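# Sort tested circuit boards into green and red totes

## Task

The testers have finished running. Remove every circuit board from its tester and drop it in the tote whose color (green or red) matches that tester's indicator light. Any board in a tote of the wrong color fails the job, as does any tote that is no longer on its bench at the end. Each lid is latched by a hook that releases when its small black tab is pushed down. The testers are loose: each must still stand on its own plate, facing its original direction. The robot must not fall over or finish tilted.

## Robot and tools

ROBOT. An RB-Y1: a two-wheel drive base with rear casters, a head, and two arms on a torso whose leg folds at ankle, knee and hip. The base is 0.58 m wide, sticks out 0.10 m in front of the wheel axle and 0.57 m behind it, and sweeps a 0.58 m radius when spinning in place. It cannot move sideways. Each wrist carries a camera in a case that juts out and can bump things; with the start arm pose the robot is up to 0.73 m wide.

FRAMES. All positions are in metres. The base frame has its origin on the floor between the drive wheels, x forward, y left, z up. The chest, left_hand and right_hand readings are given in it. A hand point is the spot between its finger pads; the fingers point along the hand's -z and close along its x. Printed hand positions can be off, more so at long reach or under load. base_odometry is in the frame the base had at scene start, counts only wheel rotation (slip looks like travel), heading in rad, positive to the left.

move. One action per call; the "cameras" and "blocking" keys are not part of it. Allowed combinations: base and/or joints (plus optional min_time_s or contact_limits); target alone or with min_time_s; or contact_limits alone. An empty call just reports state and images.
- base: a single velocity command {"x_m_s", "turn_rad_s", "for_s"}, not a position. x_m_s is forward speed (0.005 to 0.4 m/s in magnitude, or 0), turn_rad_s is leftward turn rate (0.02 to 1.509 rad/s in magnitude, or 0), for_s is how long it is sent (0.1 to 5 s). Omitted speeds are 0. Acceleration is 0.4 m/s² (turns 0.5 rad/s²), so the base coasts up to 1 s (turns 3.1 s) after for_s. Distance is roughly speed × for_s. If |x| + 0.27×|turn| exceeds 0.4 both are scaled down.
- joints: absolute targets, keyed by joint name, in rad (grippers in m of opening, 0 to 0.1). Key ranges: torso_squat_rad 0 to 1.2 (larger lowers the chest), torso_shift_rad -0.3 to 0.6 (positive pushes hips forward), torso_pitch_rad -0.2 to 1.4 (positive bows forward), torso_yaw_rad -1.5 to 1.5 (positive left; lift both arms out ≥0.2 rad first). Arms: shoulder_pitch ±2.356 (negative swings forward/up), left_shoulder_roll_rad 0 to 3.141 and right_shoulder_roll_rad -3.141 to 0 (away from body), shoulder_yaw ±2.094, elbow -2.617 to 0.01 (negative bends), forearm_roll ±3.141, wrist_pitch -1.57 to 1.919, hand_roll ±2.705. head_pan_rad ±0.523 (positive left), head_tilt_rad -0.35 to 1.57 (positive down). Combined torso limits: squat+shift ≤1.52; squat−shift+pitch ≤1.57; shift+0.5·pitch−0.4·squat ≤0.7; shift+0.3·pitch−0.5·squat ≤0.39.
- target: an absolute pose for one hand: side ("left"/"right"), x, y, z in base-frame metres (-3 to 3), quat_wxyz as the hand lines print. It is solved once to joint angles, so the hand travels an arc that can bow more than 0.1 m on big moves; split long moves into short steps. Status: "reached" (within 10 mm and 2°), "short" with the error, or "refused" with a reason.
- min_time_s: 0.1 to 8 s, the minimum duration of arm, head and torso motions.
- contact_limits: per gripper (left_gripper_m, right_gripper_m), motor current in mA, 200 to 672.5, default 672.5; persists until changed. To grip, command an opening at least 0.005 m below the object's width.
- blocking: true waits for rest; false returns in about 0.5 s while motion continues.

wait(seconds 0 to 10), stop (brakes all running motion), zoom_image(camera, region [x0,y0,x1,y1] pixels, max 504×504), finished_scene(scene: the current scene's number) round out the tools. Cameras: head_camera (896×504), left_wrist_camera and right_wrist_camera (644×364).

RESULTS. base_status, joint_status and hand statuses report "done", "moving", "off_target" (rested short, may still push), "stopped", "time_out", "contact_stop" (torso only), "limit_stop_at_<name>" (self-collision guard or motor heat), "not_followed" (arm check withheld the command), or "torque_fault". An unplanned stop or a refusal cancels the rest of that reply's move/wait/finished_scene calls. lidar_m lists 12 distances in 30° sectors starting straight ahead, counter-clockwise, seen 0.23 m above the floor. motor_effort is wheel effort in percent; a large value at rest means pushing on something. Wrist force/torque are raw and offset. External joint torques estimate outside push. Motor temperature and MOTOR HOT lines warn of heat.

AVOID. The base does not stop at furniture and can tip if the upper body snags under a table edge. Hard arm-on-arm contact can end the scene; keep shoulder rolls about 0.5 rad outward when both arms reach forward. Contact torque at a joint limit (e.g. 32.7 N m elbow, 22.7 N m wrist joints, 63.7 N m shoulders) freezes the robot for 10 s; motors at 80 °C lock an arm for 30 to 60 s. Don't hold heavy loads far forward, drop boards, knock testers off their plates or rotate them, shove totes off benches, or slam lids. Thinking time lets the simulation run on.

Each tool is called after "Emit:" as name(argument=value, ...), one argument or row to a line, values as JSON.

## Session

Emit:
move(
  joints={"head_tilt_rad":0.3},
)

Scene clock: 0.60 s.
Joint torques (N m): left_arm=[-1.97 1.13 0.09 -0.48 0.25 -0.31 0.08] | right_arm=[-1.63 0.13 -0.4 -0.2 -0.17 -0.6 -0.05]
External joint torques (N m): left_arm=[0.05 0.15 0.02 0.11 0.24 0.06 0.09] | right_arm=[-0.37 0.89 -0.37 0.19 -0.21 -0.17 -0.06]
Motor temperatures (°C): left_arm=[29 31 29 32 38 34 40] | right_arm=[34 33 28 31 45 35 36]
Wrist force (N): left_arm=[-2.6 -0.4 -9.6] | right_arm=[1.3 10.6 -12.6]
Wrist torque (N m): left_arm=[0.02 -0.45 -0.21] | right_arm=[-0.04 0.79 0.51]
Wrist force, peak (N): left_arm=[-2.6 -0.4 -9.8] | right_arm=[1.0 10.9 -12.9]
move: done
base_odometry: x=+0.000 y=+0.000 heading=+0.000
lidar_m: 2.87 2.44 2.86 2.63 2.50 2.56 1.97 1.86 2.25 2.25 2.13 2.19
base_status: not commanded
joint_positions: torso_squat_rad=+0.350 torso_shift_rad=+0.000 torso_pitch_rad=+0.000 torso_yaw_rad=+0.000 left_shoulder_pitch_rad=-0.001 left_shoulder_roll_rad=+0.031 left_shoulder_yaw_rad=-0.041 left_elbow_rad=-0.170 left_forearm_roll_rad=+0.033 left_wrist_pitch_rad=+0.032 left_hand_roll_rad=+0.039 left_gripper_m=+0.100 right_shoulder_pitch_rad=+0.036 right_shoulder_roll_rad=-0.008 right_shoulder_yaw_rad=-0.002 right_elbow_rad=-0.181 right_forearm_roll_rad=-0.038 right_wrist_pitch_rad=-0.031 right_hand_roll_rad=+0.012 right_gripper_m=+0.099 head_pan_rad=+0.000 head_tilt_rad=+0.300
joint_status: all done
wheel_motors_off: 0
motor_effort: left_wheel=+3(5) right_wheel=-1(3)
chest: x=-0.2280 y=-0.0008 z=+1.2475 quat_wxyz=(+1.000, +0.000, +0.000, +0.000) (m; base frame)
left_hand: x=-0.1518 y=+0.2404 z=+0.5662 quat_wxyz=(+0.997, +0.012, -0.070, +0.014) (m; base frame)
right_hand: x=-0.1586 y=-0.2280 z=+0.5658 quat_wxyz=(+0.996, -0.004, -0.089, -0.020) (m; base frame)
pictures: head_camera, left_wrist_camera, right_wrist_camera
camera_calibration:
head_camera: T_world_to_cam=[[0.000534343, -0.998764, 0.0497008, -0.0744005], [-0.257724, -0.0481594, -0.965018, 1.40271], [0.966218, -0.0122935, -0.257432, 0.510619], [0, 0, 0, 1]] pos_world=[-0.131817, -0.000477536, 1.48879]
left_wrist_camera: T_world_to_cam=[[0.990967, 0.042696, 0.127124, 0.0668801], [-0.0219463, -0.883548, 0.467825, -0.0215704], [0.132295, -0.46639, -0.874631, 0.696404], [0, 0, 0, 1]] pos_world=[-0.15888, 0.302882, 0.610686]
right_wrist_camera: T_world_to_cam=[[-0.979227, 0.0586118, -0.194112, -0.0296433], [-0.0323793, 0.899827, 0.435044, -0.0129041], [0.200166, 0.432292, -0.879237, 0.699438], [0, 0, 0, 1]] pos_world=[-0.169449, -0.289013, 0.614832]

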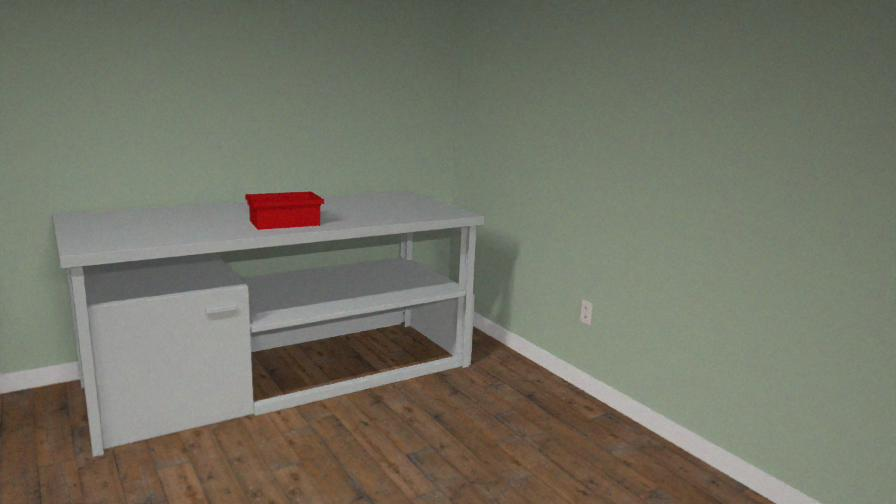

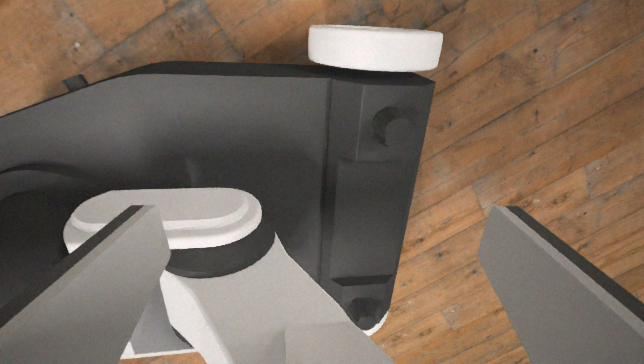

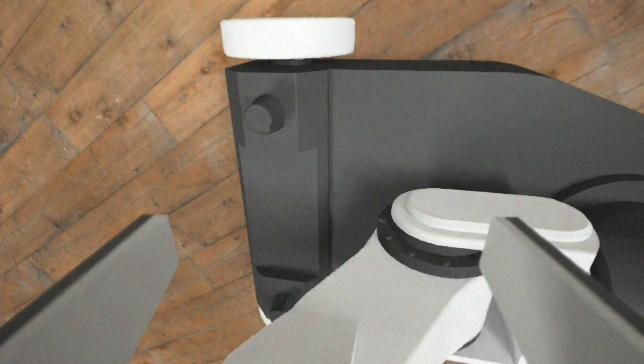

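Emit:
move(
  base={"turn_rad_s":0.5,"for_s":2.4},
  cameras=["head_camera"],
)

Emit:
move(
  base={"turn_rad_s":0.5,"for_s":2.0},
  cameras=["head_camera"],
)

Emit:
move(
  base={"turn_rad_s":0.5,"for_s":2.0},
  cameras=["head_camera"],
)

Emit:
move(
  base={"turn_rad_s":0.5,"for_s":2.0},
  cameras=["head_camera"],
)

Scene clock: 15.20 s.
Joint torques (N m): left_arm=[-2.27 1.16 0.03 -0.51 0.24 -0.34 0.13] | right_arm=[-1.72 -0.13 -0.31 -0.26 -0.25 -0.46 0.02]
External joint torques (N m): left_arm=[-0.26 0.17 -0.05 0.08 0.24 0.03 0.14] | right_arm=[-0.46 0.62 -0.28 0.12 -0.28 -0.03 0.01]
Motor temperatures (°C): left_arm=[29 31 29 32 38 34 40] | right_arm=[34 33 28 31 45 35 36]
Wrist force (N): left_arm=[-2.3 -0.2 -9.6] | right_arm=[1.3 10.8 -12.8]
Wrist torque (N m): left_arm=[0.00 -0.41 -0.21] | right_arm=[-0.06 0.81 0.51]
Wrist force, peak (N): left_arm=[-2.6 -0.5 -10.1] | right_arm=[1.1 11.0 -13.0]
move: done
base_odometry: x=+0.000 y=+0.000 heading=+1.200
lidar_m: 2.86 2.54 2.50 2.67 1.85 1.89 2.23 2.18 2.14 2.29 2.52 2.44
base_status: done (sent for 2.4 of 2.4 s)
joint_positions: torso_squat_rad=+0.350 torso_shift_rad=+0.000 torso_pitch_rad=+0.000 torso_yaw_rad=+0.000 left_shoulder_pitch_rad=-0.001 left_shoulder_roll_rad=+0.031 left_shoulder_yaw_rad=-0.041 left_elbow_rad=-0.170 left_forearm_roll_rad=+0.033 left_wrist_pitch_rad=+0.032 left_hand_roll_rad=+0.039 left_gripper_m=+0.100 right_shoulder_pitch_rad=+0.036 right_shoulder_roll_rad=-0.008 right_shoulder_yaw_rad=-0.002 right_elbow_rad=-0.181 right_forearm_roll_rad=-0.038 right_wrist_pitch_rad=-0.031 right_hand_roll_rad=+0.012 right_gripper_m=+0.099 head_pan_rad=+0.000 head_tilt_rad=+0.300
joint_status: not commanded
wheel_motors_off: 0
motor_effort: left_wheel=+1(30) right_wheel=+3(28)
chest: x=-0.2280 y=-0.0008 z=+1.2475 quat_wxyz=(+1.000, +0.000, +0.000, +0.000) (m; base frame)
left_hand: x=-0.1518 y=+0.2403 z=+0.5662 quat_wxyz=(+0.997, +0.012, -0.070, +0.014) (m; base frame)
right_hand: x=-0.1586 y=-0.2280 z=+0.5658 quat_wxyz=(+0.996, -0.004, -0.089, -0.020) (m; base frame)
pictures: head_camera
camera_calibration:
head_camera: T_world_to_cam=[[0.00053435, -0.998763, 0.0497195, -0.0744207], [-0.257723, -0.0481775, -0.965017, 1.40271], [0.966219, -0.0122982, -0.25743, 0.510616], [0, 0, 0, 1]] pos_world=[-0.131817, -0.000469918, 1.48879]

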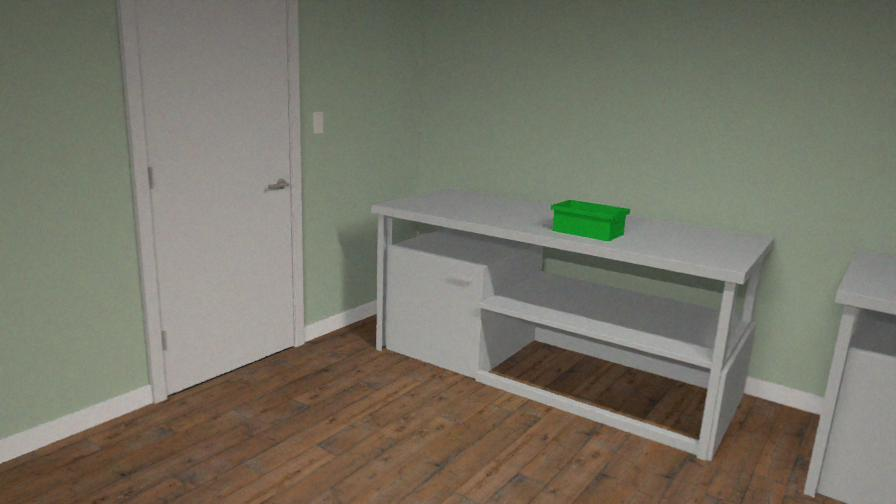

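Scene clock: 18.53 s.
Joint torques (N m): left_arm=[-2.06 0.79 0.02 -0.44 0.24 -0.29 0.13] | right_arm=[-1.6 0.14 -0.19 -0.19 -0.25 -0.5 0.09]
External joint torques (N m): left_arm=[-0.04 -0.2 -0.05 0.14 0.23 0.09 0.14] | right_arm=[-0.33 0.89 -0.15 0.2 -0.28 -0.07 0.08]
Motor temperatures (°C): left_arm=[29 31 29 32 38 34 40] | right_arm=[34 33 28 31 45 35 36]
Wrist force (N): left_arm=[-2.7 -0.6 -9.9] | right_arm=[1.2 11.0 -12.9]
Wrist torque (N m): left_arm=[0.03 -0.46 -0.21] | right_arm=[-0.10 0.79 0.52]
Wrist force, peak (N): left_arm=[-2.7 -0.3 -10.0] | right_arm=[0.8 11.0 -13.0]
move: done
base_odometry: x=+0.000 y=+0.000 heading=+2.199
lidar_m: 2.49 2.62 1.90 1.85 2.23 2.19 2.13 2.25 2.56 2.44 2.86 2.56
base_status: done (sent for 2 of 2 s)
joint_positions: torso_squat_rad=+0.350 torso_shift_rad=+0.000 torso_pitch_rad=+0.000 torso_yaw_rad=+0.000 left_shoulder_pitch_rad=-0.001 left_shoulder_roll_rad=+0.031 left_shoulder_yaw_rad=-0.041 left_elbow_rad=-0.170 left_forearm_roll_rad=+0.033 left_wrist_pitch_rad=+0.032 left_hand_roll_rad=+0.039 left_gripper_m=+0.100 right_shoulder_pitch_rad=+0.036 right_shoulder_roll_rad=-0.008 right_shoulder_yaw_rad=-0.002 right_elbow_rad=-0.181 right_forearm_roll_rad=-0.038 right_wrist_pitch_rad=-0.031 right_hand_roll_rad=+0.012 right_gripper_m=+0.099 head_pan_rad=+0.000 head_tilt_rad=+0.300
joint_status: not commanded
wheel_motors_off: 0
motor_effort: left_wheel=+2(15) right_wheel=+4(24)
chest: x=-0.2280 y=-0.0008 z=+1.2475 quat_wxyz=(+1.000, +0.000, +0.000, +0.000) (m; base frame)
left_hand: x=-0.1518 y=+0.2403 z=+0.5662 quat_wxyz=(+0.997, +0.012, -0.070, +0.014) (m; base frame)
right_hand: x=-0.1586 y=-0.2280 z=+0.5658 quat_wxyz=(+0.996, -0.004, -0.089, -0.020) (m; base frame)
pictures: head_camera
camera_calibration:
head_camera: T_world_to_cam=[[0.000534207, -0.998763, 0.0497243, -0.0744241], [-0.257723, -0.0481821, -0.965017, 1.40271], [0.966219, -0.0122996, -0.257429, 0.510616], [0, 0, 0, 1]] pos_world=[-0.131817, -0.000466176, 1.48879]

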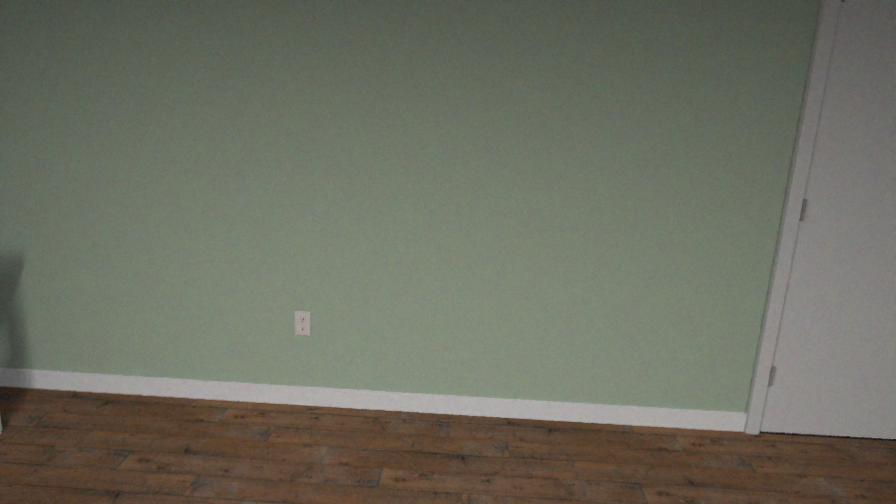

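Scene clock: 21.87 s.
Joint torques (N m): left_arm=[-1.99 0.97 -0.08 -0.55 0.21 -0.31 0.07] | right_arm=[-1.77 0.22 -0.33 -0.24 -0.2 -0.53 0.04]
External joint torques (N m): left_arm=[0.02 -0.02 -0.15 0.03 0.2 0.07 0.08] | right_arm=[-0.51 0.97 -0.3 0.14 -0.24 -0.1 0.03]
Motor temperatures (°C): left_arm=[29 31 29 32 38 34 40] | right_arm=[34 33 28 31 45 35 36]
Wrist force (N): left_arm=[-2.7 -0.5 -9.7] | right_arm=[1.2 10.9 -12.7]
Wrist torque (N m): left_arm=[0.02 -0.46 -0.20] | right_arm=[-0.09 0.80 0.51]
Wrist force, peak (N): left_arm=[-2.6 -0.2 -9.9] | right_arm=[0.7 10.9 -13.3]
move: done
base_odometry: x=+0.000 y=+0.000 heading=-3.084
lidar_m: 1.93 1.85 2.25 2.21 2.13 2.20 2.98 2.45 2.87 2.60 2.50 2.59
base_status: done (sent for 2 of 2 s)
joint_positions: torso_squat_rad=+0.350 torso_shift_rad=+0.000 torso_pitch_rad=+0.000 torso_yaw_rad=+0.000 left_shoulder_pitch_rad=-0.001 left_shoulder_roll_rad=+0.031 left_shoulder_yaw_rad=-0.041 left_elbow_rad=-0.170 left_forearm_roll_rad=+0.033 left_wrist_pitch_rad=+0.032 left_hand_roll_rad=+0.039 left_gripper_m=+0.100 right_shoulder_pitch_rad=+0.036 right_shoulder_roll_rad=-0.008 right_shoulder_yaw_rad=-0.002 right_elbow_rad=-0.181 right_forearm_roll_rad=-0.038 right_wrist_pitch_rad=-0.031 right_hand_roll_rad=+0.012 right_gripper_m=+0.099 head_pan_rad=+0.000 head_tilt_rad=+0.300
joint_status: not commanded
wheel_motors_off: 0
motor_effort: left_wheel=+1(16) right_wheel=+6(25)
chest: x=-0.2280 y=-0.0008 z=+1.2475 quat_wxyz=(+1.000, +0.000, +0.000, +0.000) (m; base frame)
left_hand: x=-0.1518 y=+0.2403 z=+0.5662 quat_wxyz=(+0.997, +0.012, -0.070, +0.014) (m; base frame)
right_hand: x=-0.1586 y=-0.2280 z=+0.5658 quat_wxyz=(+0.996, -0.004, -0.089, -0.020) (m; base frame)
pictures: head_camera
camera_calibration:
head_camera: T_world_to_cam=[[0.000534068, -0.998763, 0.0497221, -0.0744231], [-0.257723, -0.0481799, -0.965017, 1.40271], [0.966219, -0.0122991, -0.25743, 0.510616], [0, 0, 0, 1]] pos_world=[-0.131817, -0.000468475, 1.48879]

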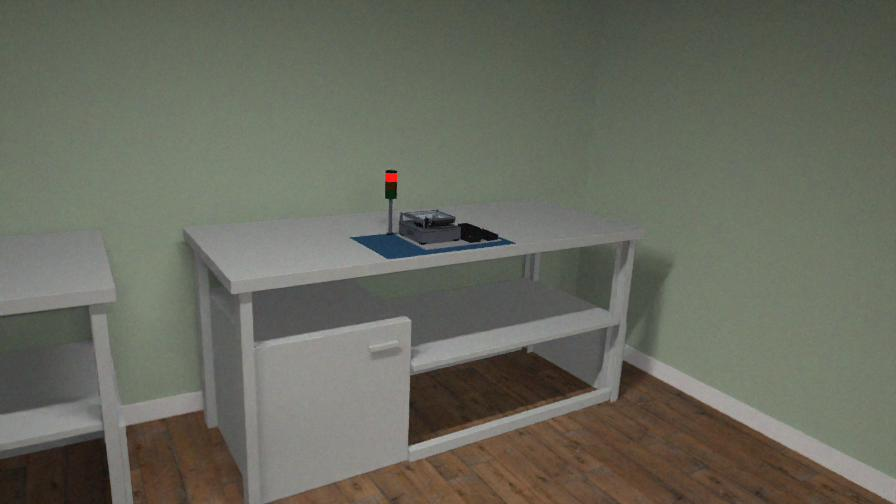

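Scene clock: 25.20 s.
Joint torques (N m): left_arm=[-1.97 0.77 0.04 -0.51 0.23 -0.39 0.18] | right_arm=[-1.6 -0.3 -0.4 -0.21 -0.12 -0.49 -0.09]
External joint torques (N m): left_arm=[0.04 -0.22 -0.03 0.07 0.23 -0.01 0.19] | right_arm=[-0.34 0.45 -0.37 0.17 -0.16 -0.06 -0.1]
Motor temperatures (°C): left_arm=[29 31 29 32 38 34 40] | right_arm=[34 33 28 31 45 35 36]
Wrist force (N): left_arm=[-2.5 -0.4 -10.0] | right_arm=[1.2 10.8 -12.7]
Wrist torque (N m): left_arm=[0.00 -0.44 -0.21] | right_arm=[-0.07 0.79 0.52]
Wrist force, peak (N): left_arm=[-2.8 -0.6 -10.0] | right_arm=[1.1 10.8 -13.1]
move: done
base_odometry: x=+0.000 y=+0.000 heading=-2.084
lidar_m: 2.24 2.26 2.13 2.18 2.85 2.44 2.85 2.65 2.51 2.57 1.97 1.86
base_status: done (sent for 2 of 2 s)
joint_positions: torso_squat_rad=+0.350 torso_shift_rad=+0.000 torso_pitch_rad=+0.000 torso_yaw_rad=+0.000 left_shoulder_pitch_rad=-0.001 left_shoulder_roll_rad=+0.031 left_shoulder_yaw_rad=-0.041 left_elbow_rad=-0.170 left_forearm_roll_rad=+0.033 left_wrist_pitch_rad=+0.032 left_hand_roll_rad=+0.039 left_gripper_m=+0.100 right_shoulder_pitch_rad=+0.036 right_shoulder_roll_rad=-0.008 right_shoulder_yaw_rad=-0.002 right_elbow_rad=-0.181 right_forearm_roll_rad=-0.038 right_wrist_pitch_rad=-0.031 right_hand_roll_rad=+0.012 right_gripper_m=+0.099 head_pan_rad=+0.000 head_tilt_rad=+0.300
joint_status: not commanded
wheel_motors_off: 0
motor_effort: left_wheel=+2(14) right_wheel=+6(23)
chest: x=-0.2280 y=-0.0008 z=+1.2475 quat_wxyz=(+1.000, +0.000, +0.000, +0.000) (m; base frame)
left_hand: x=-0.1518 y=+0.2403 z=+0.5662 quat_wxyz=(+0.997, +0.012, -0.070, +0.014) (m; base frame)
right_hand: x=-0.1586 y=-0.2280 z=+0.5658 quat_wxyz=(+0.996, -0.004, -0.089, -0.020) (m; base frame)
pictures: head_camera
camera_calibration:
head_camera: T_world_to_cam=[[0.00053348, -0.998763, 0.0497213, -0.0744229], [-0.257722, -0.048179, -0.965017, 1.40271], [0.966219, -0.0122995, -0.257429, 0.510616], [0, 0, 0, 1]] pos_world=[-0.131817, -0.000469421, 1.48879]

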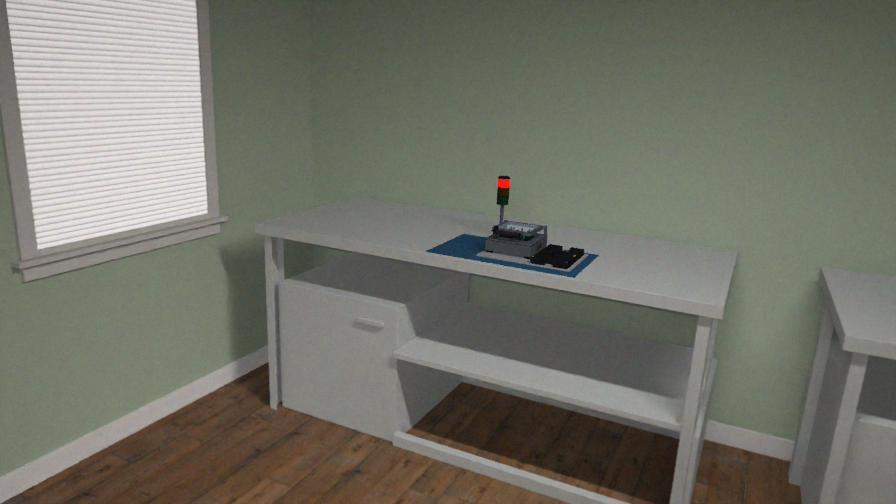

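Emit:
zoom_image(
  camera="head_camera",
  region=[420, 160, 620, 280],
)

Emit:
move(
  joints={"left_shoulder_roll_rad":1.3,"right_shoulder_roll_rad":-1.3,"left_elbow_rad":-1.0,"right_elbow_rad":-1.0,"left_gripper_m":0.0,"right_gripper_m":0.04},
  cameras=[],
)

Emit:
move(
  joints={"left_shoulder_pitch_rad":-1.906,"left_shoulder_roll_rad":1.686,"left_shoulder_yaw_rad":-1.162,"left_elbow_rad":-1.612,"left_forearm_roll_rad":2.14,"left_wrist_pitch_rad":1.539,"left_hand_roll_rad":0.505,"right_shoulder_pitch_rad":-2.152,"right_shoulder_roll_rad":-1.603,"right_shoulder_yaw_rad":1.237,"right_elbow_rad":-1.822,"right_forearm_roll_rad":-1.941,"right_wrist_pitch_rad":1.763,"right_hand_roll_rad":-0.839,"torso_pitch_rad":0.2},
  min_time_s=2.5,
  cameras=[],
)

Emit:
move(
  base={"turn_rad_s":0.1,"for_s":1.58},
  cameras=[],
)

Emit:
move(
  base={"x_m_s":0.4,"for_s":3.65},
  cameras=[],
)

Emit:
move(
  base={"turn_rad_s":-0.4,"for_s":1.51},
  joints={"head_tilt_rad":0.45},
)

Scaled by 2.520 from the camera's 896x504 image, which has a finer 1280x720 frame.

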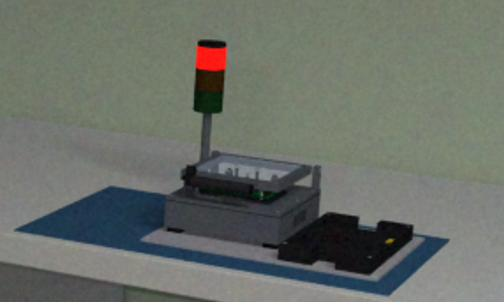

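Scene clock: 58.07 s.
Joint torques (N m): left_arm=[-7.98 21.28 8.89 -1.46 0.27 -0.49 0.11] | right_arm=[-7.9 -22.57 -8.77 -1.58 -0.29 -0.45 0.05]
External joint torques (N m): left_arm=[1.27 -2.59 -0.65 0.49 0.23 -0.02 0.11] | right_arm=[1.26 3.46 1.26 0.51 -0.23 0.08 0.05]
Motor temperatures (°C): left_arm=[29 31 29 32 37 34 40] | right_arm=[34 33 28 31 45 35 36]
Wrist force (N): left_arm=[-4.0 -6.5 -5.1] | right_arm=[0.8 16.7 -7.9]
Wrist torque (N m): left_arm=[0.40 -0.57 -0.21] | right_arm=[-0.45 0.78 0.51]
Wrist force, peak (N): left_arm=[-3.7 -2.5 -10.2] | right_arm=[0.9 16.9 -7.8]
move: done
base_odometry: x=+0.000 y=+0.000 heading=-2.084
lidar_m: 2.24 2.25 2.12 2.17 2.86 2.44 2.86 2.65 2.50 2.56 1.97 1.86
base_status: not commanded
joint_positions: torso_squat_rad=+0.350 torso_shift_rad=+0.000 torso_pitch_rad=+0.000 torso_yaw_rad=+0.000 left_shoulder_pitch_rad=-0.001 left_shoulder_roll_rad=+1.300 left_shoulder_yaw_rad=-0.041 left_elbow_rad=-1.000 left_forearm_roll_rad=+0.033 left_wrist_pitch_rad=+0.032 left_hand_roll_rad=+0.039 left_gripper_m=+0.000 right_shoulder_pitch_rad=+0.035 right_shoulder_roll_rad=-1.301 right_shoulder_yaw_rad=-0.003 right_elbow_rad=-1.000 right_forearm_roll_rad=-0.038 right_wrist_pitch_rad=-0.031 right_hand_roll_rad=+0.012 right_gripper_m=+0.040 head_pan_rad=+0.000 head_tilt_rad=+0.300
joint_status: all done
wheel_motors_off: 0
motor_effort: left_wheel=+2(3) right_wheel=+5(7)
chest: x=-0.2280 y=-0.0007 z=+1.2475 quat_wxyz=(+1.000, +0.000, +0.000, +0.000) (m; base frame)
left_hand: x=+0.1917 y=+0.7649 z=+1.1595 quat_wxyz=(+0.720, +0.515, -0.378, -0.270) (m; base frame)
right_hand: x=+0.1878 y=-0.7648 z=+1.1651 quat_wxyz=(+0.704, -0.520, -0.385, +0.293) (m; base frame)
pictures: none
No camera images: "cameras" was empty.

Scene clock: 60.97 s.
Joint torques (N m): left_arm=[-12.38 3.17 8.54 2.83 0.31 -0.96 0.11] | right_arm=[-12.15 -0.68 -7.34 3.8 0.76 -0.69 0.29]
External joint torques (N m): left_arm=[0.42 0.18 -0.86 -0.36 0.01 -0.07 0.13] | right_arm=[1 -0.37 1.37 -0.47 0.08 -0.27 0.28]
Motor temperatures (°C): left_arm=[29 31 29 32 37 34 40] | right_arm=[34 34 28 31 45 35 36]
Wrist force (N): left_arm=[-3.0 2.0 -9.4] | right_arm=[0.2 11.1 -12.7]
Wrist torque (N m): left_arm=[-0.15 -0.44 -0.17] | right_arm=[-0.09 0.73 0.50]
Wrist force, peak (N): left_arm=[-4.2 1.4 -9.8] | right_arm=[-0.7 17.3 -7.9]
move: done
base_odometry: x=+0.000 y=+0.000 heading=-2.084
lidar_m: 2.24 2.26 2.13 2.18 2.86 2.43 2.86 2.66 2.50 2.57 1.97 1.86
base_status: not commanded
joint_positions: torso_squat_rad=+0.350 torso_shift_rad=+0.000 torso_pitch_rad=+0.200 torso_yaw_rad=+0.000 left_shoulder_pitch_rad=-1.906 left_shoulder_roll_rad=+1.686 left_shoulder_yaw_rad=-1.162 left_elbow_rad=-1.612 left_forearm_roll_rad=+2.140 left_wrist_pitch_rad=+1.539 left_hand_roll_rad=+0.505 left_gripper_m=+0.000 right_shoulder_pitch_rad=-2.152 right_shoulder_roll_rad=-1.603 right_shoulder_yaw_rad=+1.237 right_elbow_rad=-1.822 right_forearm_roll_rad=-1.941 right_wrist_pitch_rad=+1.763 right_hand_roll_rad=-0.839 right_gripper_m=+0.040 head_pan_rad=+0.000 head_tilt_rad=+0.300
joint_status: all done
wheel_motors_off: 0
motor_effort: left_wheel=+3(4) right_wheel=+7(9)
chest: x=-0.1666 y=-0.0007 z=+1.2413 quat_wxyz=(+0.995, +0.000, +0.100, +0.000) (m; base frame)
left_hand: x=+0.2336 y=+0.2797 z=+1.3340 quat_wxyz=(+0.974, -0.172, -0.147, -0.026) (m; base frame)
right_hand: x=+0.1983 y=-0.2698 z=+1.3440 quat_wxyz=(+0.989, -0.002, -0.150, -0.002) (m; base frame)
pictures: none
No camera images: "cameras" was empty.

Scene clock: 63.07 s.
Joint torques (N m): left_arm=[-12.28 3.31 8.34 2.68 0.34 -1.01 0.15] | right_arm=[-12.05 -0.49 -7.4 3.79 0.78 -0.73 0.25]
External joint torques (N m): left_arm=[0.51 0.32 -1.07 -0.5 0.04 -0.11 0.17] | right_arm=[1.1 -0.18 1.31 -0.48 0.1 -0.31 0.23]
Motor temperatures (°C): left_arm=[29 31 29 32 37 34 40] | right_arm=[34 34 28 31 45 35 36]
Wrist force (N): left_arm=[-3.3 2.3 -9.2] | right_arm=[0.4 10.8 -12.9]
Wrist torque (N m): left_arm=[-0.15 -0.47 -0.17] | right_arm=[-0.04 0.74 0.52]
Wrist force, peak (N): left_arm=[-3.5 2.0 -9.4] | right_arm=[0.2 11.2 -13.1]
move: done
base_odometry: x=+0.000 y=+0.000 heading=-1.928
lidar_m: 2.24 2.17 2.13 2.29 2.51 2.44 2.86 2.56 2.51 2.69 1.85 1.89
base_status: done (sent for 1.57 of 1.57 s)
joint_positions: torso_squat_rad=+0.350 torso_shift_rad=+0.000 torso_pitch_rad=+0.200 torso_yaw_rad=+0.000 left_shoulder_pitch_rad=-1.906 left_shoulder_roll_rad=+1.686 left_shoulder_yaw_rad=-1.162 left_elbow_rad=-1.612 left_forearm_roll_rad=+2.140 left_wrist_pitch_rad=+1.539 left_hand_roll_rad=+0.505 left_gripper_m=+0.000 right_shoulder_pitch_rad=-2.152 right_shoulder_roll_rad=-1.603 right_shoulder_yaw_rad=+1.237 right_elbow_rad=-1.822 right_forearm_roll_rad=-1.941 right_wrist_pitch_rad=+1.763 right_hand_roll_rad=-0.839 right_gripper_m=+0.040 head_pan_rad=+0.000 head_tilt_rad=+0.300
joint_status: not commanded
wheel_motors_off: 0
motor_effort: left_wheel=+0(17) right_wheel=+5(24)
chest: x=-0.1666 y=-0.0007 z=+1.2413 quat_wxyz=(+0.995, +0.000, +0.100, +0.000) (m; base frame)
left_hand: x=+0.2336 y=+0.2797 z=+1.3340 quat_wxyz=(+0.974, -0.172, -0.147, -0.026) (m; base frame)
right_hand: x=+0.1983 y=-0.2698 z=+1.3440 quat_wxyz=(+0.989, -0.002, -0.150, -0.002) (m; base frame)
pictures: none
No camera images: "cameras" was empty.

Scene clock: 68.10 s.
Joint torques (N m): left_arm=[-12.04 2.98 8.71 2.8 0.41 -1 0.24] | right_arm=[-12.24 -0.41 -7.84 3.93 0.6 -0.45 0.19]
External joint torques (N m): left_arm=[0.75 -0.01 -0.7 -0.39 0.11 -0.1 0.26] | right_arm=[0.91 -0.1 0.88 -0.34 -0.08 -0.03 0.17]
Motor temperatures (°C): left_arm=[29 31 29 32 37 34 40] | right_arm=[34 33 28 31 45 35 36]
Wrist force (N): left_arm=[-3.7 2.1 -9.3] | right_arm=[0.1 10.9 -12.4]
Wrist torque (N m): left_arm=[-0.15 -0.52 -0.17] | right_arm=[-0.07 0.71 0.51]
Wrist force, peak (N): left_arm=[-2.9 2.4 -9.7] | right_arm=[0.6 11.4 -13.4]
move: done
base_odometry: x=-0.512 y=-1.374 heading=-1.928
lidar_m: 0.78 1.12 1.28 1.37 2.01 3.68 4.33 3.41 3.01 1.05 1.29 0.87
base_status: done (sent for 3.67 of 3.67 s)
joint_positions: torso_squat_rad=+0.350 torso_shift_rad=+0.000 torso_pitch_rad=+0.200 torso_yaw_rad=+0.000 left_shoulder_pitch_rad=-1.906 left_shoulder_roll_rad=+1.686 left_shoulder_yaw_rad=-1.162 left_elbow_rad=-1.612 left_forearm_roll_rad=+2.140 left_wrist_pitch_rad=+1.539 left_hand_roll_rad=+0.505 left_gripper_m=+0.000 right_shoulder_pitch_rad=-2.152 right_shoulder_roll_rad=-1.603 right_shoulder_yaw_rad=+1.237 right_elbow_rad=-1.822 right_forearm_roll_rad=-1.941 right_wrist_pitch_rad=+1.763 right_hand_roll_rad=-0.839 right_gripper_m=+0.040 head_pan_rad=+0.000 head_tilt_rad=+0.300
joint_status: not commanded
wheel_motors_off: 0
motor_effort: left_wheel=+0(29) right_wheel=+0(28)
chest: x=-0.1665 y=-0.0007 z=+1.2413 quat_wxyz=(+0.995, +0.000, +0.100, +0.000) (m; base frame)
left_hand: x=+0.2337 y=+0.2798 z=+1.3340 quat_wxyz=(+0.974, -0.172, -0.147, -0.026) (m; base frame)
right_hand: x=+0.1984 y=-0.2698 z=+1.3439 quat_wxyz=(+0.989, -0.002, -0.150, -0.002) (m; base frame)
pictures: none
No camera images: "cameras" was empty.

Scene clock: 70.70 s.
Joint torques (N m): left_arm=[-12.04 2.87 8.73 2.71 0.38 -0.92 0.1] | right_arm=[-12.09 -0.26 -7.93 3.91 0.55 -0.47 0.22]
External joint torques (N m): left_arm=[0.75 -0.11 -0.68 -0.48 0.08 -0.03 0.12] | right_arm=[1.06 0.06 0.78 -0.36 -0.14 -0.05 0.2]
Motor temperatures (°C): left_arm=[29 31 29 32 37 34 40] | right_arm=[34 33 28 31 45 35 36]
Wrist force (N): left_arm=[-3.3 2.2 -9.2] | right_arm=[0.3 11.0 -12.8]
Wrist torque (N m): left_arm=[-0.14 -0.46 -0.17] | right_arm=[-0.07 0.76 0.50]
Wrist force, peak (N): left_arm=[-3.3 1.9 -9.7] | right_arm=[0.5 11.4 -13.0]
move: done
base_odometry: x=-0.512 y=-1.374 heading=-2.528
lidar_m: 1.09 0.78 1.04 1.28 1.33 1.85 3.67 3.84 3.47 3.01 1.05 1.20
base_status: done (sent for 1.5 of 1.5 s)
joint_positions: torso_squat_rad=+0.350 torso_shift_rad=+0.000 torso_pitch_rad=+0.200 torso_yaw_rad=+0.000 left_shoulder_pitch_rad=-1.906 left_shoulder_roll_rad=+1.686 left_shoulder_yaw_rad=-1.162 left_elbow_rad=-1.612 left_forearm_roll_rad=+2.140 left_wrist_pitch_rad=+1.539 left_hand_roll_rad=+0.505 left_gripper_m=+0.000 right_shoulder_pitch_rad=-2.152 right_shoulder_roll_rad=-1.603 right_shoulder_yaw_rad=+1.237 right_elbow_rad=-1.822 right_forearm_roll_rad=-1.941 right_wrist_pitch_rad=+1.763 right_hand_roll_rad=-0.839 right_gripper_m=+0.040 head_pan_rad=+0.000 head_tilt_rad=+0.450
joint_status: all done
wheel_motors_off: 0
motor_effort: left_wheel=+3(24) right_wheel=+1(25)
chest: x=-0.1666 y=-0.0007 z=+1.2413 quat_wxyz=(+0.995, +0.000, +0.100, +0.000) (m; base frame)
left_hand: x=+0.2336 y=+0.2798 z=+1.3340 quat_wxyz=(+0.974, -0.172, -0.147, -0.026) (m; base frame)
right_hand: x=+0.1984 y=-0.2698 z=+1.3439 quat_wxyz=(+0.989, -0.002, -0.150, -0.002) (m; base frame)
pictures: head_camera, left_wrist_camera, right_wrist_camera
camera_calibration:
head_camera: T_world_to_cam=[[0.0178199, -0.998759, 0.0465011, -0.0672832], [-0.572903, -0.0483161, -0.818198, 1.17109], [0.81943, -0.0120604, -0.573053, 0.846399], [0, 0, 0, 1]] pos_world=[-0.0214463, -0.000409398, 1.44634]
left_wrist_camera: T_world_to_cam=[[0.960128, 0.0101754, 0.279376, -0.60121], [-0.205391, -0.652276, 0.729623, -0.708591], [0.189655, -0.757913, -0.624179, 1.06941], [0, 0, 0, 1]] pos_world=[0.228882, 0.354438, 1.35247]
right_wrist_camera: T_world_to_cam=[[-0.949693, 0.0233656, -0.31231, 0.616887], [-0.117371, 0.897981, 0.424091, -0.271131], [0.290358, 0.439413, -0.850064, 1.2751], [0, 0, 0, 1]] pos_world=[0.183797, -0.331237, 1.39156]

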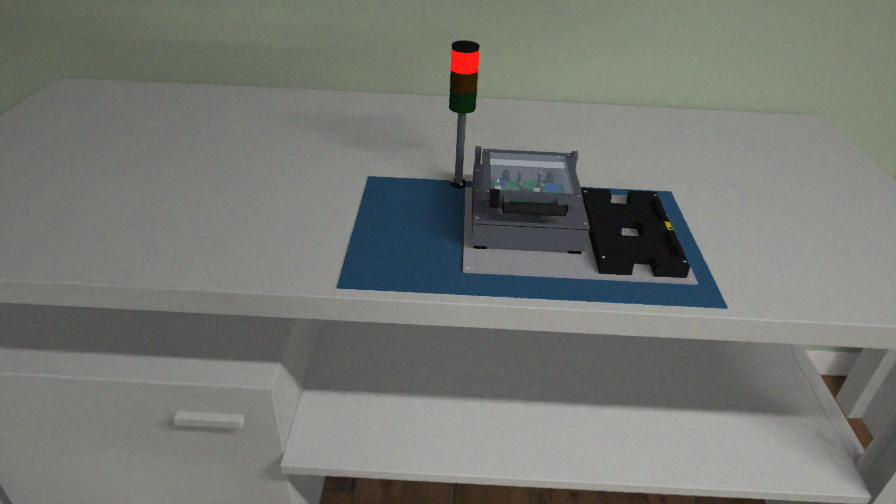

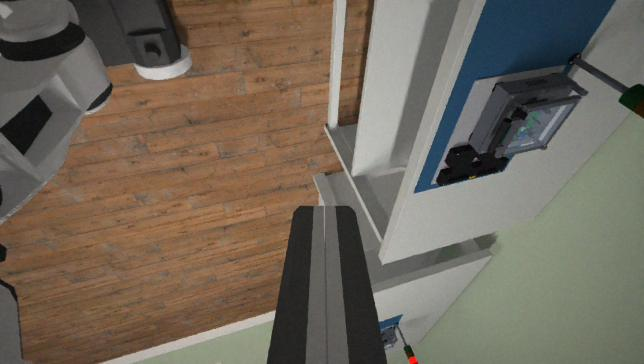

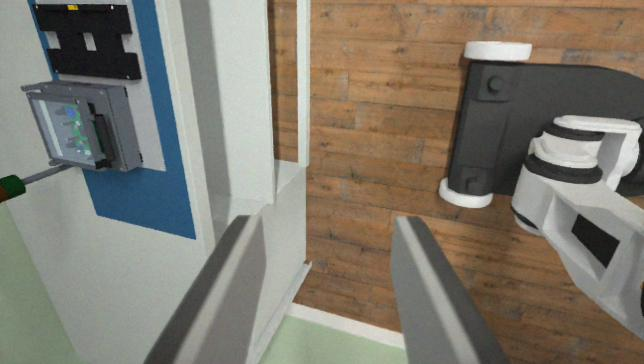

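Emit:
move(
  base={"turn_rad_s":-0.15,"for_s":1.3},
  joints={"torso_pitch_rad":0.5,"head_tilt_rad":0.5},
  cameras=[],
)

Emit:
move(
  base={"x_m_s":0.2,"for_s":1.75},
  cameras=[],
)

Emit:
move(
  base={"turn_rad_s":0.15,"for_s":1.3},
)

Scene clock: 83.17 s.
Joint torques (N m): left_arm=[-12.79 6.28 9.86 1.87 0.65 -0.54 0.18] | right_arm=[-13.77 -3.4 -8.94 2.81 0.21 -0.17 0.22]
External joint torques (N m): left_arm=[0.82 -0.68 -0.33 -0.36 0.04 -0.14 0.18] | right_arm=[0.97 0.51 0.97 -0.12 -0.04 -0.16 0.22]
Motor temperatures (°C): left_arm=[29 31 29 32 37 34 40] | right_arm=[34 33 28 31 45 35 36]
Wrist force (N): left_arm=[-1.7 2.2 -9.1] | right_arm=[2.2 10.8 -13.2]
Wrist torque (N m): left_arm=[-0.14 -0.39 -0.19] | right_arm=[-0.06 0.85 0.51]
Wrist force, peak (N): left_arm=[-1.8 2.2 -10.0] | right_arm=[2.2 11.0 -13.7]
move: done
base_odometry: x=-0.512 y=-1.374 heading=-2.722
lidar_m: 1.37 0.79 0.88 1.28 1.29 1.58 3.04 3.69 3.72 3.35 1.35 1.05
base_status: done (sent for 1.3 of 1.3 s)
joint_positions: torso_squat_rad=+0.350 torso_shift_rad=+0.000 torso_pitch_rad=+0.500 torso_yaw_rad=+0.000 left_shoulder_pitch_rad=-1.906 left_shoulder_roll_rad=+1.686 left_shoulder_yaw_rad=-1.162 left_elbow_rad=-1.612 left_forearm_roll_rad=+2.140 left_wrist_pitch_rad=+1.539 left_hand_roll_rad=+0.505 left_gripper_m=+0.000 right_shoulder_pitch_rad=-2.152 right_shoulder_roll_rad=-1.603 right_shoulder_yaw_rad=+1.237 right_elbow_rad=-1.822 right_forearm_roll_rad=-1.941 right_wrist_pitch_rad=+1.763 right_hand_roll_rad=-0.839 right_gripper_m=+0.040 head_pan_rad=+0.000 head_tilt_rad=+0.500
joint_status: all done
wheel_motors_off: 0
motor_effort: left_wheel=+3(26) right_wheel=+0(14)
chest: x=-0.0797 y=-0.0007 z=+1.2096 quat_wxyz=(+0.969, +0.000, +0.247, +0.000) (m; base frame)
left_hand: x=+0.3300 y=+0.2799 z=+1.1799 quat_wxyz=(+0.985, -0.174, +0.000, +0.000) (m; base frame)
right_hand: x=+0.2993 y=-0.2698 z=+1.1998 quat_wxyz=(+1.000, -0.002, +0.000, -0.002) (m; base frame)
pictures: none
No camera images: "cameras" was empty.

Scene clock: 85.73 s.
Joint torques (N m): left_arm=[-12.82 6.22 9.66 1.84 0.64 -0.56 0.22] | right_arm=[-13.59 -3.49 -9.44 2.77 0.18 -0.11 0.23]
External joint torques (N m): left_arm=[0.79 -0.73 -0.53 -0.39 0.03 -0.16 0.23] | right_arm=[1.16 0.42 0.48 -0.16 -0.08 -0.1 0.23]
Motor temperatures (°C): left_arm=[29 31 29 32 37 34 40] | right_arm=[35 33 28 31 45 35 36]
Wrist force (N): left_arm=[-1.4 2.1 -9.4] | right_arm=[2.0 11.0 -13.4]
Wrist torque (N m): left_arm=[-0.13 -0.36 -0.19] | right_arm=[-0.08 0.84 0.52]
Wrist force, peak (N): left_arm=[-2.0 2.1 -10.0] | right_arm=[2.5 11.2 -13.3]
move: done
base_odometry: x=-0.835 y=-1.518 heading=-2.722
lidar_m: 1.02 0.64 0.52 0.89 1.35 1.65 3.21 4.04 3.65 3.29 0.81 0.94
base_status: done (sent for 1.77 of 1.77 s)
joint_positions: torso_squat_rad=+0.350 torso_shift_rad=+0.000 torso_pitch_rad=+0.500 torso_yaw_rad=+0.000 left_shoulder_pitch_rad=-1.906 left_shoulder_roll_rad=+1.686 left_shoulder_yaw_rad=-1.162 left_elbow_rad=-1.612 left_forearm_roll_rad=+2.140 left_wrist_pitch_rad=+1.539 left_hand_roll_rad=+0.505 left_gripper_m=+0.000 right_shoulder_pitch_rad=-2.152 right_shoulder_roll_rad=-1.603 right_shoulder_yaw_rad=+1.237 right_elbow_rad=-1.822 right_forearm_roll_rad=-1.941 right_wrist_pitch_rad=+1.763 right_hand_roll_rad=-0.839 right_gripper_m=+0.040 head_pan_rad=+0.000 head_tilt_rad=+0.500
joint_status: not commanded
wheel_motors_off: 0
motor_effort: left_wheel=+0(29) right_wheel=+0(25)
chest: x=-0.0797 y=-0.0007 z=+1.2096 quat_wxyz=(+0.969, +0.000, +0.247, +0.000) (m; base frame)
left_hand: x=+0.3300 y=+0.2799 z=+1.1799 quat_wxyz=(+0.985, -0.174, +0.000, +0.000) (m; base frame)
right_hand: x=+0.2993 y=-0.2698 z=+1.1998 quat_wxyz=(+1.000, -0.002, +0.000, -0.002) (m; base frame)
pictures: none
No camera images: "cameras" was empty.

Scene clock: 87.63 s.
Joint torques (N m): left_arm=[-12.86 6.27 9.76 1.93 0.71 -0.59 0.15] | right_arm=[-13.72 -3.45 -9.39 2.78 0.14 -0.14 0.29]
External joint torques (N m): left_arm=[0.75 -0.69 -0.43 -0.3 0.1 -0.19 0.15] | right_arm=[1.02 0.45 0.52 -0.14 -0.11 -0.13 0.29]
Motor temperatures (°C): left_arm=[29 31 29 32 37 34 40] | right_arm=[35 33 28 31 45 35 36]
Wrist force (N): left_arm=[-1.8 2.2 -9.3] | right_arm=[2.3 10.8 -12.9]
Wrist torque (N m): left_arm=[-0.16 -0.40 -0.20] | right_arm=[-0.04 0.85 0.52]
Wrist force, peak (N): left_arm=[-1.7 2.2 -9.7] | right_arm=[2.0 11.1 -13.4]
move: done
base_odometry: x=-0.835 y=-1.518 heading=-2.528
lidar_m: 1.02 0.52 0.54 1.34 1.40 1.95 4.02 4.15 3.40 1.16 0.81 1.06
base_status: done (sent for 1.3 of 1.3 s)
joint_positions: torso_squat_rad=+0.350 torso_shift_rad=+0.000 torso_pitch_rad=+0.500 torso_yaw_rad=+0.000 left_shoulder_pitch_rad=-1.906 left_shoulder_roll_rad=+1.686 left_shoulder_yaw_rad=-1.162 left_elbow_rad=-1.612 left_forearm_roll_rad=+2.140 left_wrist_pitch_rad=+1.539 left_hand_roll_rad=+0.505 left_gripper_m=+0.000 right_shoulder_pitch_rad=-2.152 right_shoulder_roll_rad=-1.603 right_shoulder_yaw_rad=+1.237 right_elbow_rad=-1.822 right_forearm_roll_rad=-1.941 right_wrist_pitch_rad=+1.763 right_hand_roll_rad=-0.839 right_gripper_m=+0.040 head_pan_rad=+0.000 head_tilt_rad=+0.500
joint_status: not commanded
wheel_motors_off: 0
motor_effort: left_wheel=-4(22) right_wheel=+0(22)
chest: x=-0.0797 y=-0.0007 z=+1.2096 quat_wxyz=(+0.969, +0.000, +0.247, +0.000) (m; base frame)
left_hand: x=+0.3300 y=+0.2799 z=+1.1800 quat_wxyz=(+0.985, -0.174, +0.000, +0.000) (m; base frame)
right_hand: x=+0.2993 y=-0.2698 z=+1.1998 quat_wxyz=(+1.000, -0.002, +0.000, -0.002) (m; base frame)
pictures: head_camera, left_wrist_camera, right_wrist_camera
camera_calibration:
head_camera: T_world_to_cam=[[0.0329114, -0.998754, 0.0375235, -0.0552425], [-0.818692, -0.048475, -0.572184, 0.874507], [0.573289, -0.0118888, -0.819267, 1.04481], [0, 0, 0, 1]] pos_world=[0.118793, -0.000360358, 1.35843]
left_wrist_camera: T_world_to_cam=[[0.999806, 0.0104507, -0.0167219, -0.314436], [0.0194911, -0.652308, 0.757704, -0.683654], [-0.00298929, -0.757882, -0.652385, 1.05192], [0, 0, 0, 1]] pos_world=[0.330844, 0.354562, 1.199]
right_wrist_camera: T_world_to_cam=[[-0.999571, 0.0232795, -0.0177956, 0.329258], [0.0130822, 0.897968, 0.439867, -0.256187], [0.0262198, 0.439445, -0.897887, 1.25972], [0, 0, 0, 1]] pos_world=[0.299439, -0.331194, 1.24963]

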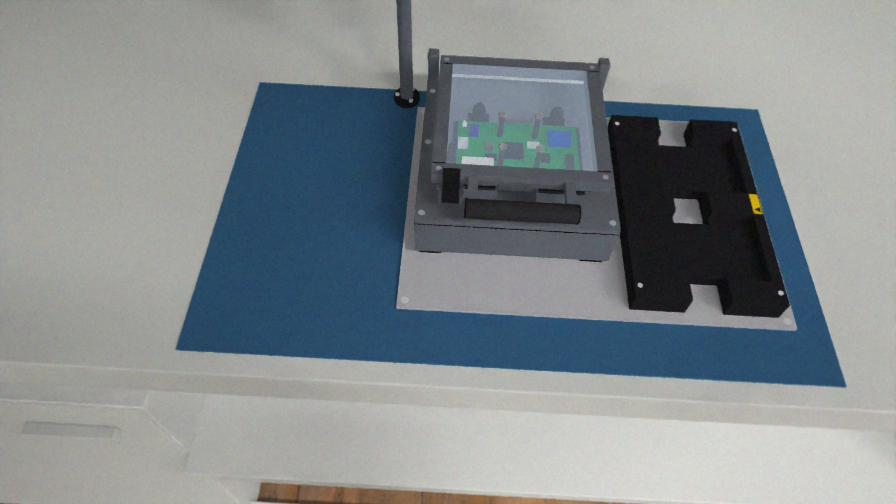

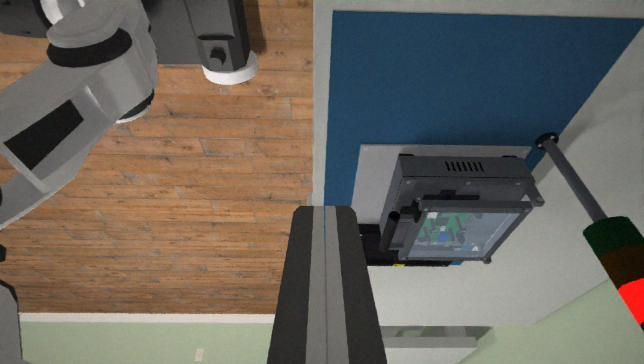

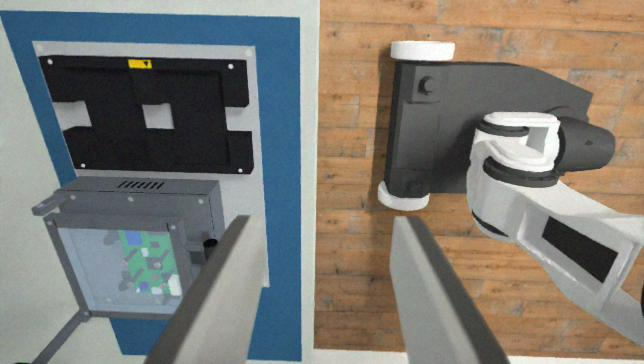

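Emit:
move(
  target={"side":"right","x":0.36,"y":-0.3,"z":1.22,"quat_wxyz":[0.9,0,-0.436,0]},
  cameras=[],
)

Emit:
move(
  target={"side":"right","x":0.33,"y":-0.15,"z":1.12,"quat_wxyz":[0.866,0,-0.5,0]},
  cameras=[],
)

Emit:
move(
  target={"side":"right","x":0.36,"y":-0.08,"z":0.99,"quat_wxyz":[0.866,0,-0.5,0]},
)

Emit:
zoom_image(
  camera="head_camera",
  region=[380, 100, 680, 300],
)

Scene clock: 107.03 s.
Joint torques (N m): left_arm=[-12.83 6.29 9.69 1.96 0.71 -0.47 0.09] | right_arm=[-6.36 -2.64 -8.65 3.25 0.84 -0.38 0.31]
External joint torques (N m): left_arm=[0.78 -0.67 -0.51 -0.28 0.1 -0.07 0.1] | right_arm=[1.47 0.84 1.11 -0.7 -0.59 0.27 0.26]
Motor temperatures (°C): left_arm=[29 31 29 32 37 34 40] | right_arm=[35 33 28 31 45 35 36]
Wrist force (N): left_arm=[-1.9 2.2 -9.7] | right_arm=[-3.1 10.8 -10.6]
Wrist torque (N m): left_arm=[-0.15 -0.42 -0.18] | right_arm=[-0.09 0.52 0.51]
Wrist force, peak (N): left_arm=[-1.7 2.0 -9.8] | right_arm=[0.9 11.6 -13.5]
move: done
base_odometry: x=-0.835 y=-1.518 heading=-2.528
lidar_m: 1.02 0.52 0.55 1.34 1.40 1.95 4.03 4.16 3.41 1.17 0.81 1.05
base_status: not commanded
joint_positions: torso_squat_rad=+0.350 torso_shift_rad=+0.000 torso_pitch_rad=+0.500 torso_yaw_rad=+0.000 left_shoulder_pitch_rad=-1.906 left_shoulder_roll_rad=+1.686 left_shoulder_yaw_rad=-1.162 left_elbow_rad=-1.612 left_forearm_roll_rad=+2.140 left_wrist_pitch_rad=+1.539 left_hand_roll_rad=+0.505 left_gripper_m=+0.000 right_shoulder_pitch_rad=-2.025 right_shoulder_roll_rad=-2.062 right_shoulder_yaw_rad=+1.303 right_elbow_rad=-2.410 right_forearm_roll_rad=-1.147 right_wrist_pitch_rad=+0.997 right_hand_roll_rad=-1.166 right_gripper_m=+0.040 head_pan_rad=+0.000 head_tilt_rad=+0.500
joint_status: all done
wheel_motors_off: 0
motor_effort: left_wheel=-5(6) right_wheel=-2(2)
chest: x=-0.0798 y=-0.0007 z=+1.2096 quat_wxyz=(+0.969, +0.000, +0.247, +0.000) (m; base frame)
left_hand: x=+0.3299 y=+0.2799 z=+1.1800 quat_wxyz=(+0.985, -0.174, +0.000, +0.000) (m; base frame)
right_hand: x=+0.3600 y=-0.2999 z=+1.2205 quat_wxyz=(+0.900, +0.001, -0.436, +0.000) (m; base frame)
right_hand_status: reached (checked arc, planned for 0.9 s): 0 mm and 0.1 deg off.
pictures: none
No camera images: "cameras" was empty.

Scene clock: 108.50 s.
Joint torques (N m): left_arm=[-12.74 6.48 9.65 1.99 0.69 -0.42 0.19] | right_arm=[-12.33 -5.13 -7.24 -0.5 1.05 0.35 0.41]
External joint torques (N m): left_arm=[0.87 -0.47 -0.55 -0.24 0.08 -0.02 0.2] | right_arm=[2.38 0.45 1.16 0.03 -0.66 -0.36 0.36]
Motor temperatures (°C): left_arm=[29 31 29 32 37 34 40] | right_arm=[35 33 28 31 45 35 36]
Wrist force (N): left_arm=[-1.6 2.2 -9.6] | right_arm=[-3.5 11.0 -10.4]
Wrist torque (N m): left_arm=[-0.14 -0.39 -0.19] | right_arm=[-0.13 0.50 0.46]
Wrist force, peak (N): left_arm=[-1.5 2.1 -9.7] | right_arm=[-3.2 11.9 -10.9]
move: short
base_odometry: x=-0.835 y=-1.518 heading=-2.528
lidar_m: 1.02 0.52 0.54 1.34 1.40 1.95 4.02 4.15 3.40 1.17 0.79 1.05
base_status: not commanded
joint_positions: torso_squat_rad=+0.350 torso_shift_rad=+0.000 torso_pitch_rad=+0.500 torso_yaw_rad=+0.000 left_shoulder_pitch_rad=-1.906 left_shoulder_roll_rad=+1.686 left_shoulder_yaw_rad=-1.162 left_elbow_rad=-1.612 left_forearm_roll_rad=+2.140 left_wrist_pitch_rad=+1.539 left_hand_roll_rad=+0.505 left_gripper_m=+0.000 right_shoulder_pitch_rad=-1.927 right_shoulder_roll_rad=-1.253 right_shoulder_yaw_rad=+1.512 right_elbow_rad=-2.617 right_forearm_roll_rad=-0.477 right_wrist_pitch_rad=+1.740 right_hand_roll_rad=-1.952 right_gripper_m=+0.040 head_pan_rad=+0.000 head_tilt_rad=+0.500
joint_status: all done
wheel_motors_off: 0
motor_effort: left_wheel=-6(7) right_wheel=+0(2)
chest: x=-0.0797 y=-0.0007 z=+1.2096 quat_wxyz=(+0.969, +0.000, +0.247, +0.000) (m; base frame)
left_hand: x=+0.3300 y=+0.2799 z=+1.1800 quat_wxyz=(+0.985, -0.174, +0.000, +0.000) (m; base frame)
right_hand: x=+0.3311 y=-0.1494 z=+1.1200 quat_wxyz=(+0.874, -0.021, -0.486, -0.012) (m; base frame)
right_hand_status: short (checked arc, as near as the solve gets, planned for 1.1 s): 1 mm and 3.3 deg off. The place is met; only the turn is off.
pictures: none
No camera images: "cameras" was empty.

Scene clock: 109.77 s.
Joint torques (N m): left_arm=[-12.94 6.09 9.8 2.13 0.77 -0.35 0.14] | right_arm=[-16.71 -5.56 -8.59 -1.99 1.2 0.92 0.02]
External joint torques (N m): left_arm=[0.67 -0.86 -0.39 -0.11 0.16 0.05 0.14] | right_arm=[0.95 0.19 0.32 0.86 -0.48 0.05 -0.03]
Motor temperatures (°C): left_arm=[29 31 29 32 37 34 40] | right_arm=[35 33 28 31 45 35 36]
Wrist force (N): left_arm=[-1.6 2.3 -9.3] | right_arm=[-3.0 10.4 -9.9]
Wrist torque (N m): left_arm=[-0.16 -0.39 -0.19] | right_arm=[-0.05 0.54 0.47]
Wrist force, peak (N): left_arm=[-1.8 1.9 -9.7] | right_arm=[-3.5 11.4 -10.3]
move: done
base_odometry: x=-0.835 y=-1.518 heading=-2.528
lidar_m: 1.02 0.52 0.54 1.34 1.39 1.95 4.02 4.16 3.40 1.17 0.80 1.05
base_status: not commanded
joint_positions: torso_squat_rad=+0.350 torso_shift_rad=+0.000 torso_pitch_rad=+0.500 torso_yaw_rad=+0.000 left_shoulder_pitch_rad=-1.906 left_shoulder_roll_rad=+1.686 left_shoulder_yaw_rad=-1.162 left_elbow_rad=-1.612 left_forearm_roll_rad=+2.140 left_wrist_pitch_rad=+1.539 left_hand_roll_rad=+0.505 left_gripper_m=+0.000 right_shoulder_pitch_rad=-1.715 right_shoulder_roll_rad=-0.843 right_shoulder_yaw_rad=+1.736 right_elbow_rad=-2.182 right_forearm_roll_rad=-0.086 right_wrist_pitch_rad=+1.662 right_hand_roll_rad=-2.073 right_gripper_m=+0.040 head_pan_rad=+0.000 head_tilt_rad=+0.500
joint_status: all done
wheel_motors_off: 0
motor_effort: left_wheel=-7(8) right_wheel=+1(2)
chest: x=-0.0797 y=-0.0007 z=+1.2096 quat_wxyz=(+0.969, +0.000, +0.247, +0.000) (m; base frame)
left_hand: x=+0.3299 y=+0.2799 z=+1.1800 quat_wxyz=(+0.985, -0.174, +0.000, +0.000) (m; base frame)
right_hand: x=+0.3597 y=-0.0801 z=+0.9903 quat_wxyz=(+0.866, +0.000, -0.500, +0.000) (m; base frame)
right_hand_status: reached (checked arc, planned for 0.8 s): 0 mm and 0.0 deg off.
pictures: head_camera, left_wrist_camera, right_wrist_camera
camera_calibration:
head_camera: T_world_to_cam=[[0.032921, -0.998754, 0.0375037, -0.0552186], [-0.81867, -0.048472, -0.572215, 0.874536], [0.57332, -0.0118653, -0.819246, 1.0448], [0, 0, 0, 1]] pos_world=[0.118771, -0.00036248, 1.35844]
left_wrist_camera: T_world_to_cam=[[0.999807, 0.0103974, -0.0166528, -0.314481], [0.0194038, -0.652338, 0.75768, -0.683612], [-0.00298536, -0.757857, -0.652414, 1.05195], [0, 0, 0, 1]] pos_world=[0.330825, 0.354548, 1.19903]
right_wrist_camera: T_world_to_cam=[[-0.485007, 0.0203965, -0.874273, 1.04436], [-0.379445, 0.89581, 0.231398, 0.0123314], [0.787902, 0.443968, -0.426735, 0.246422], [0, 0, 0, 1]] pos_world=[0.317046, -0.141752, 1.01536]

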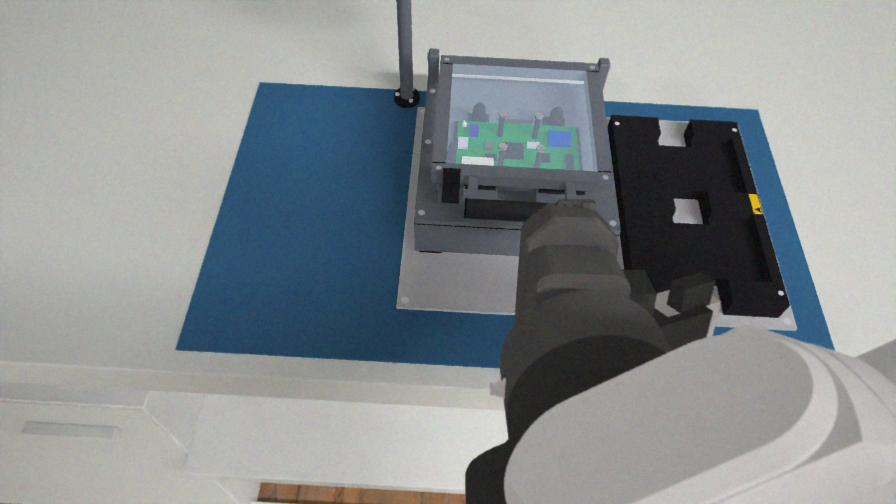

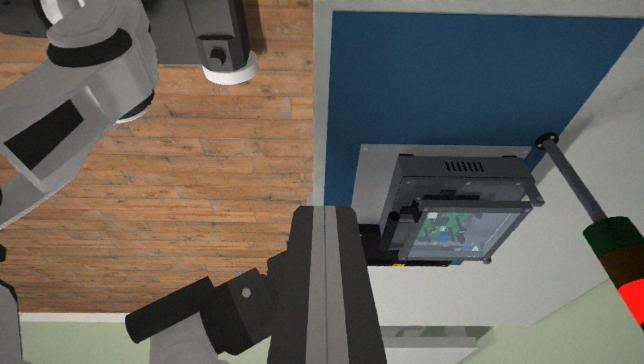

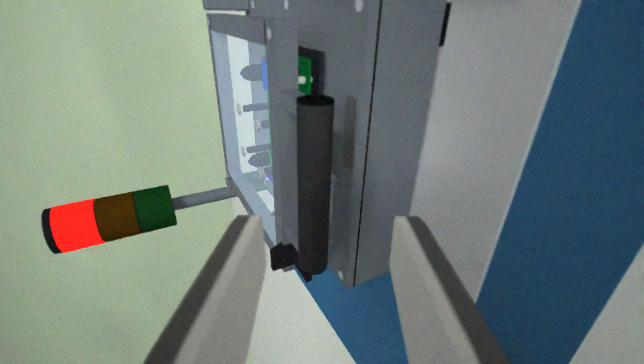

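Scaled by 1.680 from the camera's 896x504 image, which has a finer 1280x720 frame.

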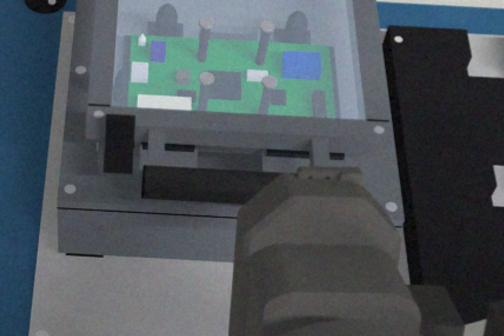

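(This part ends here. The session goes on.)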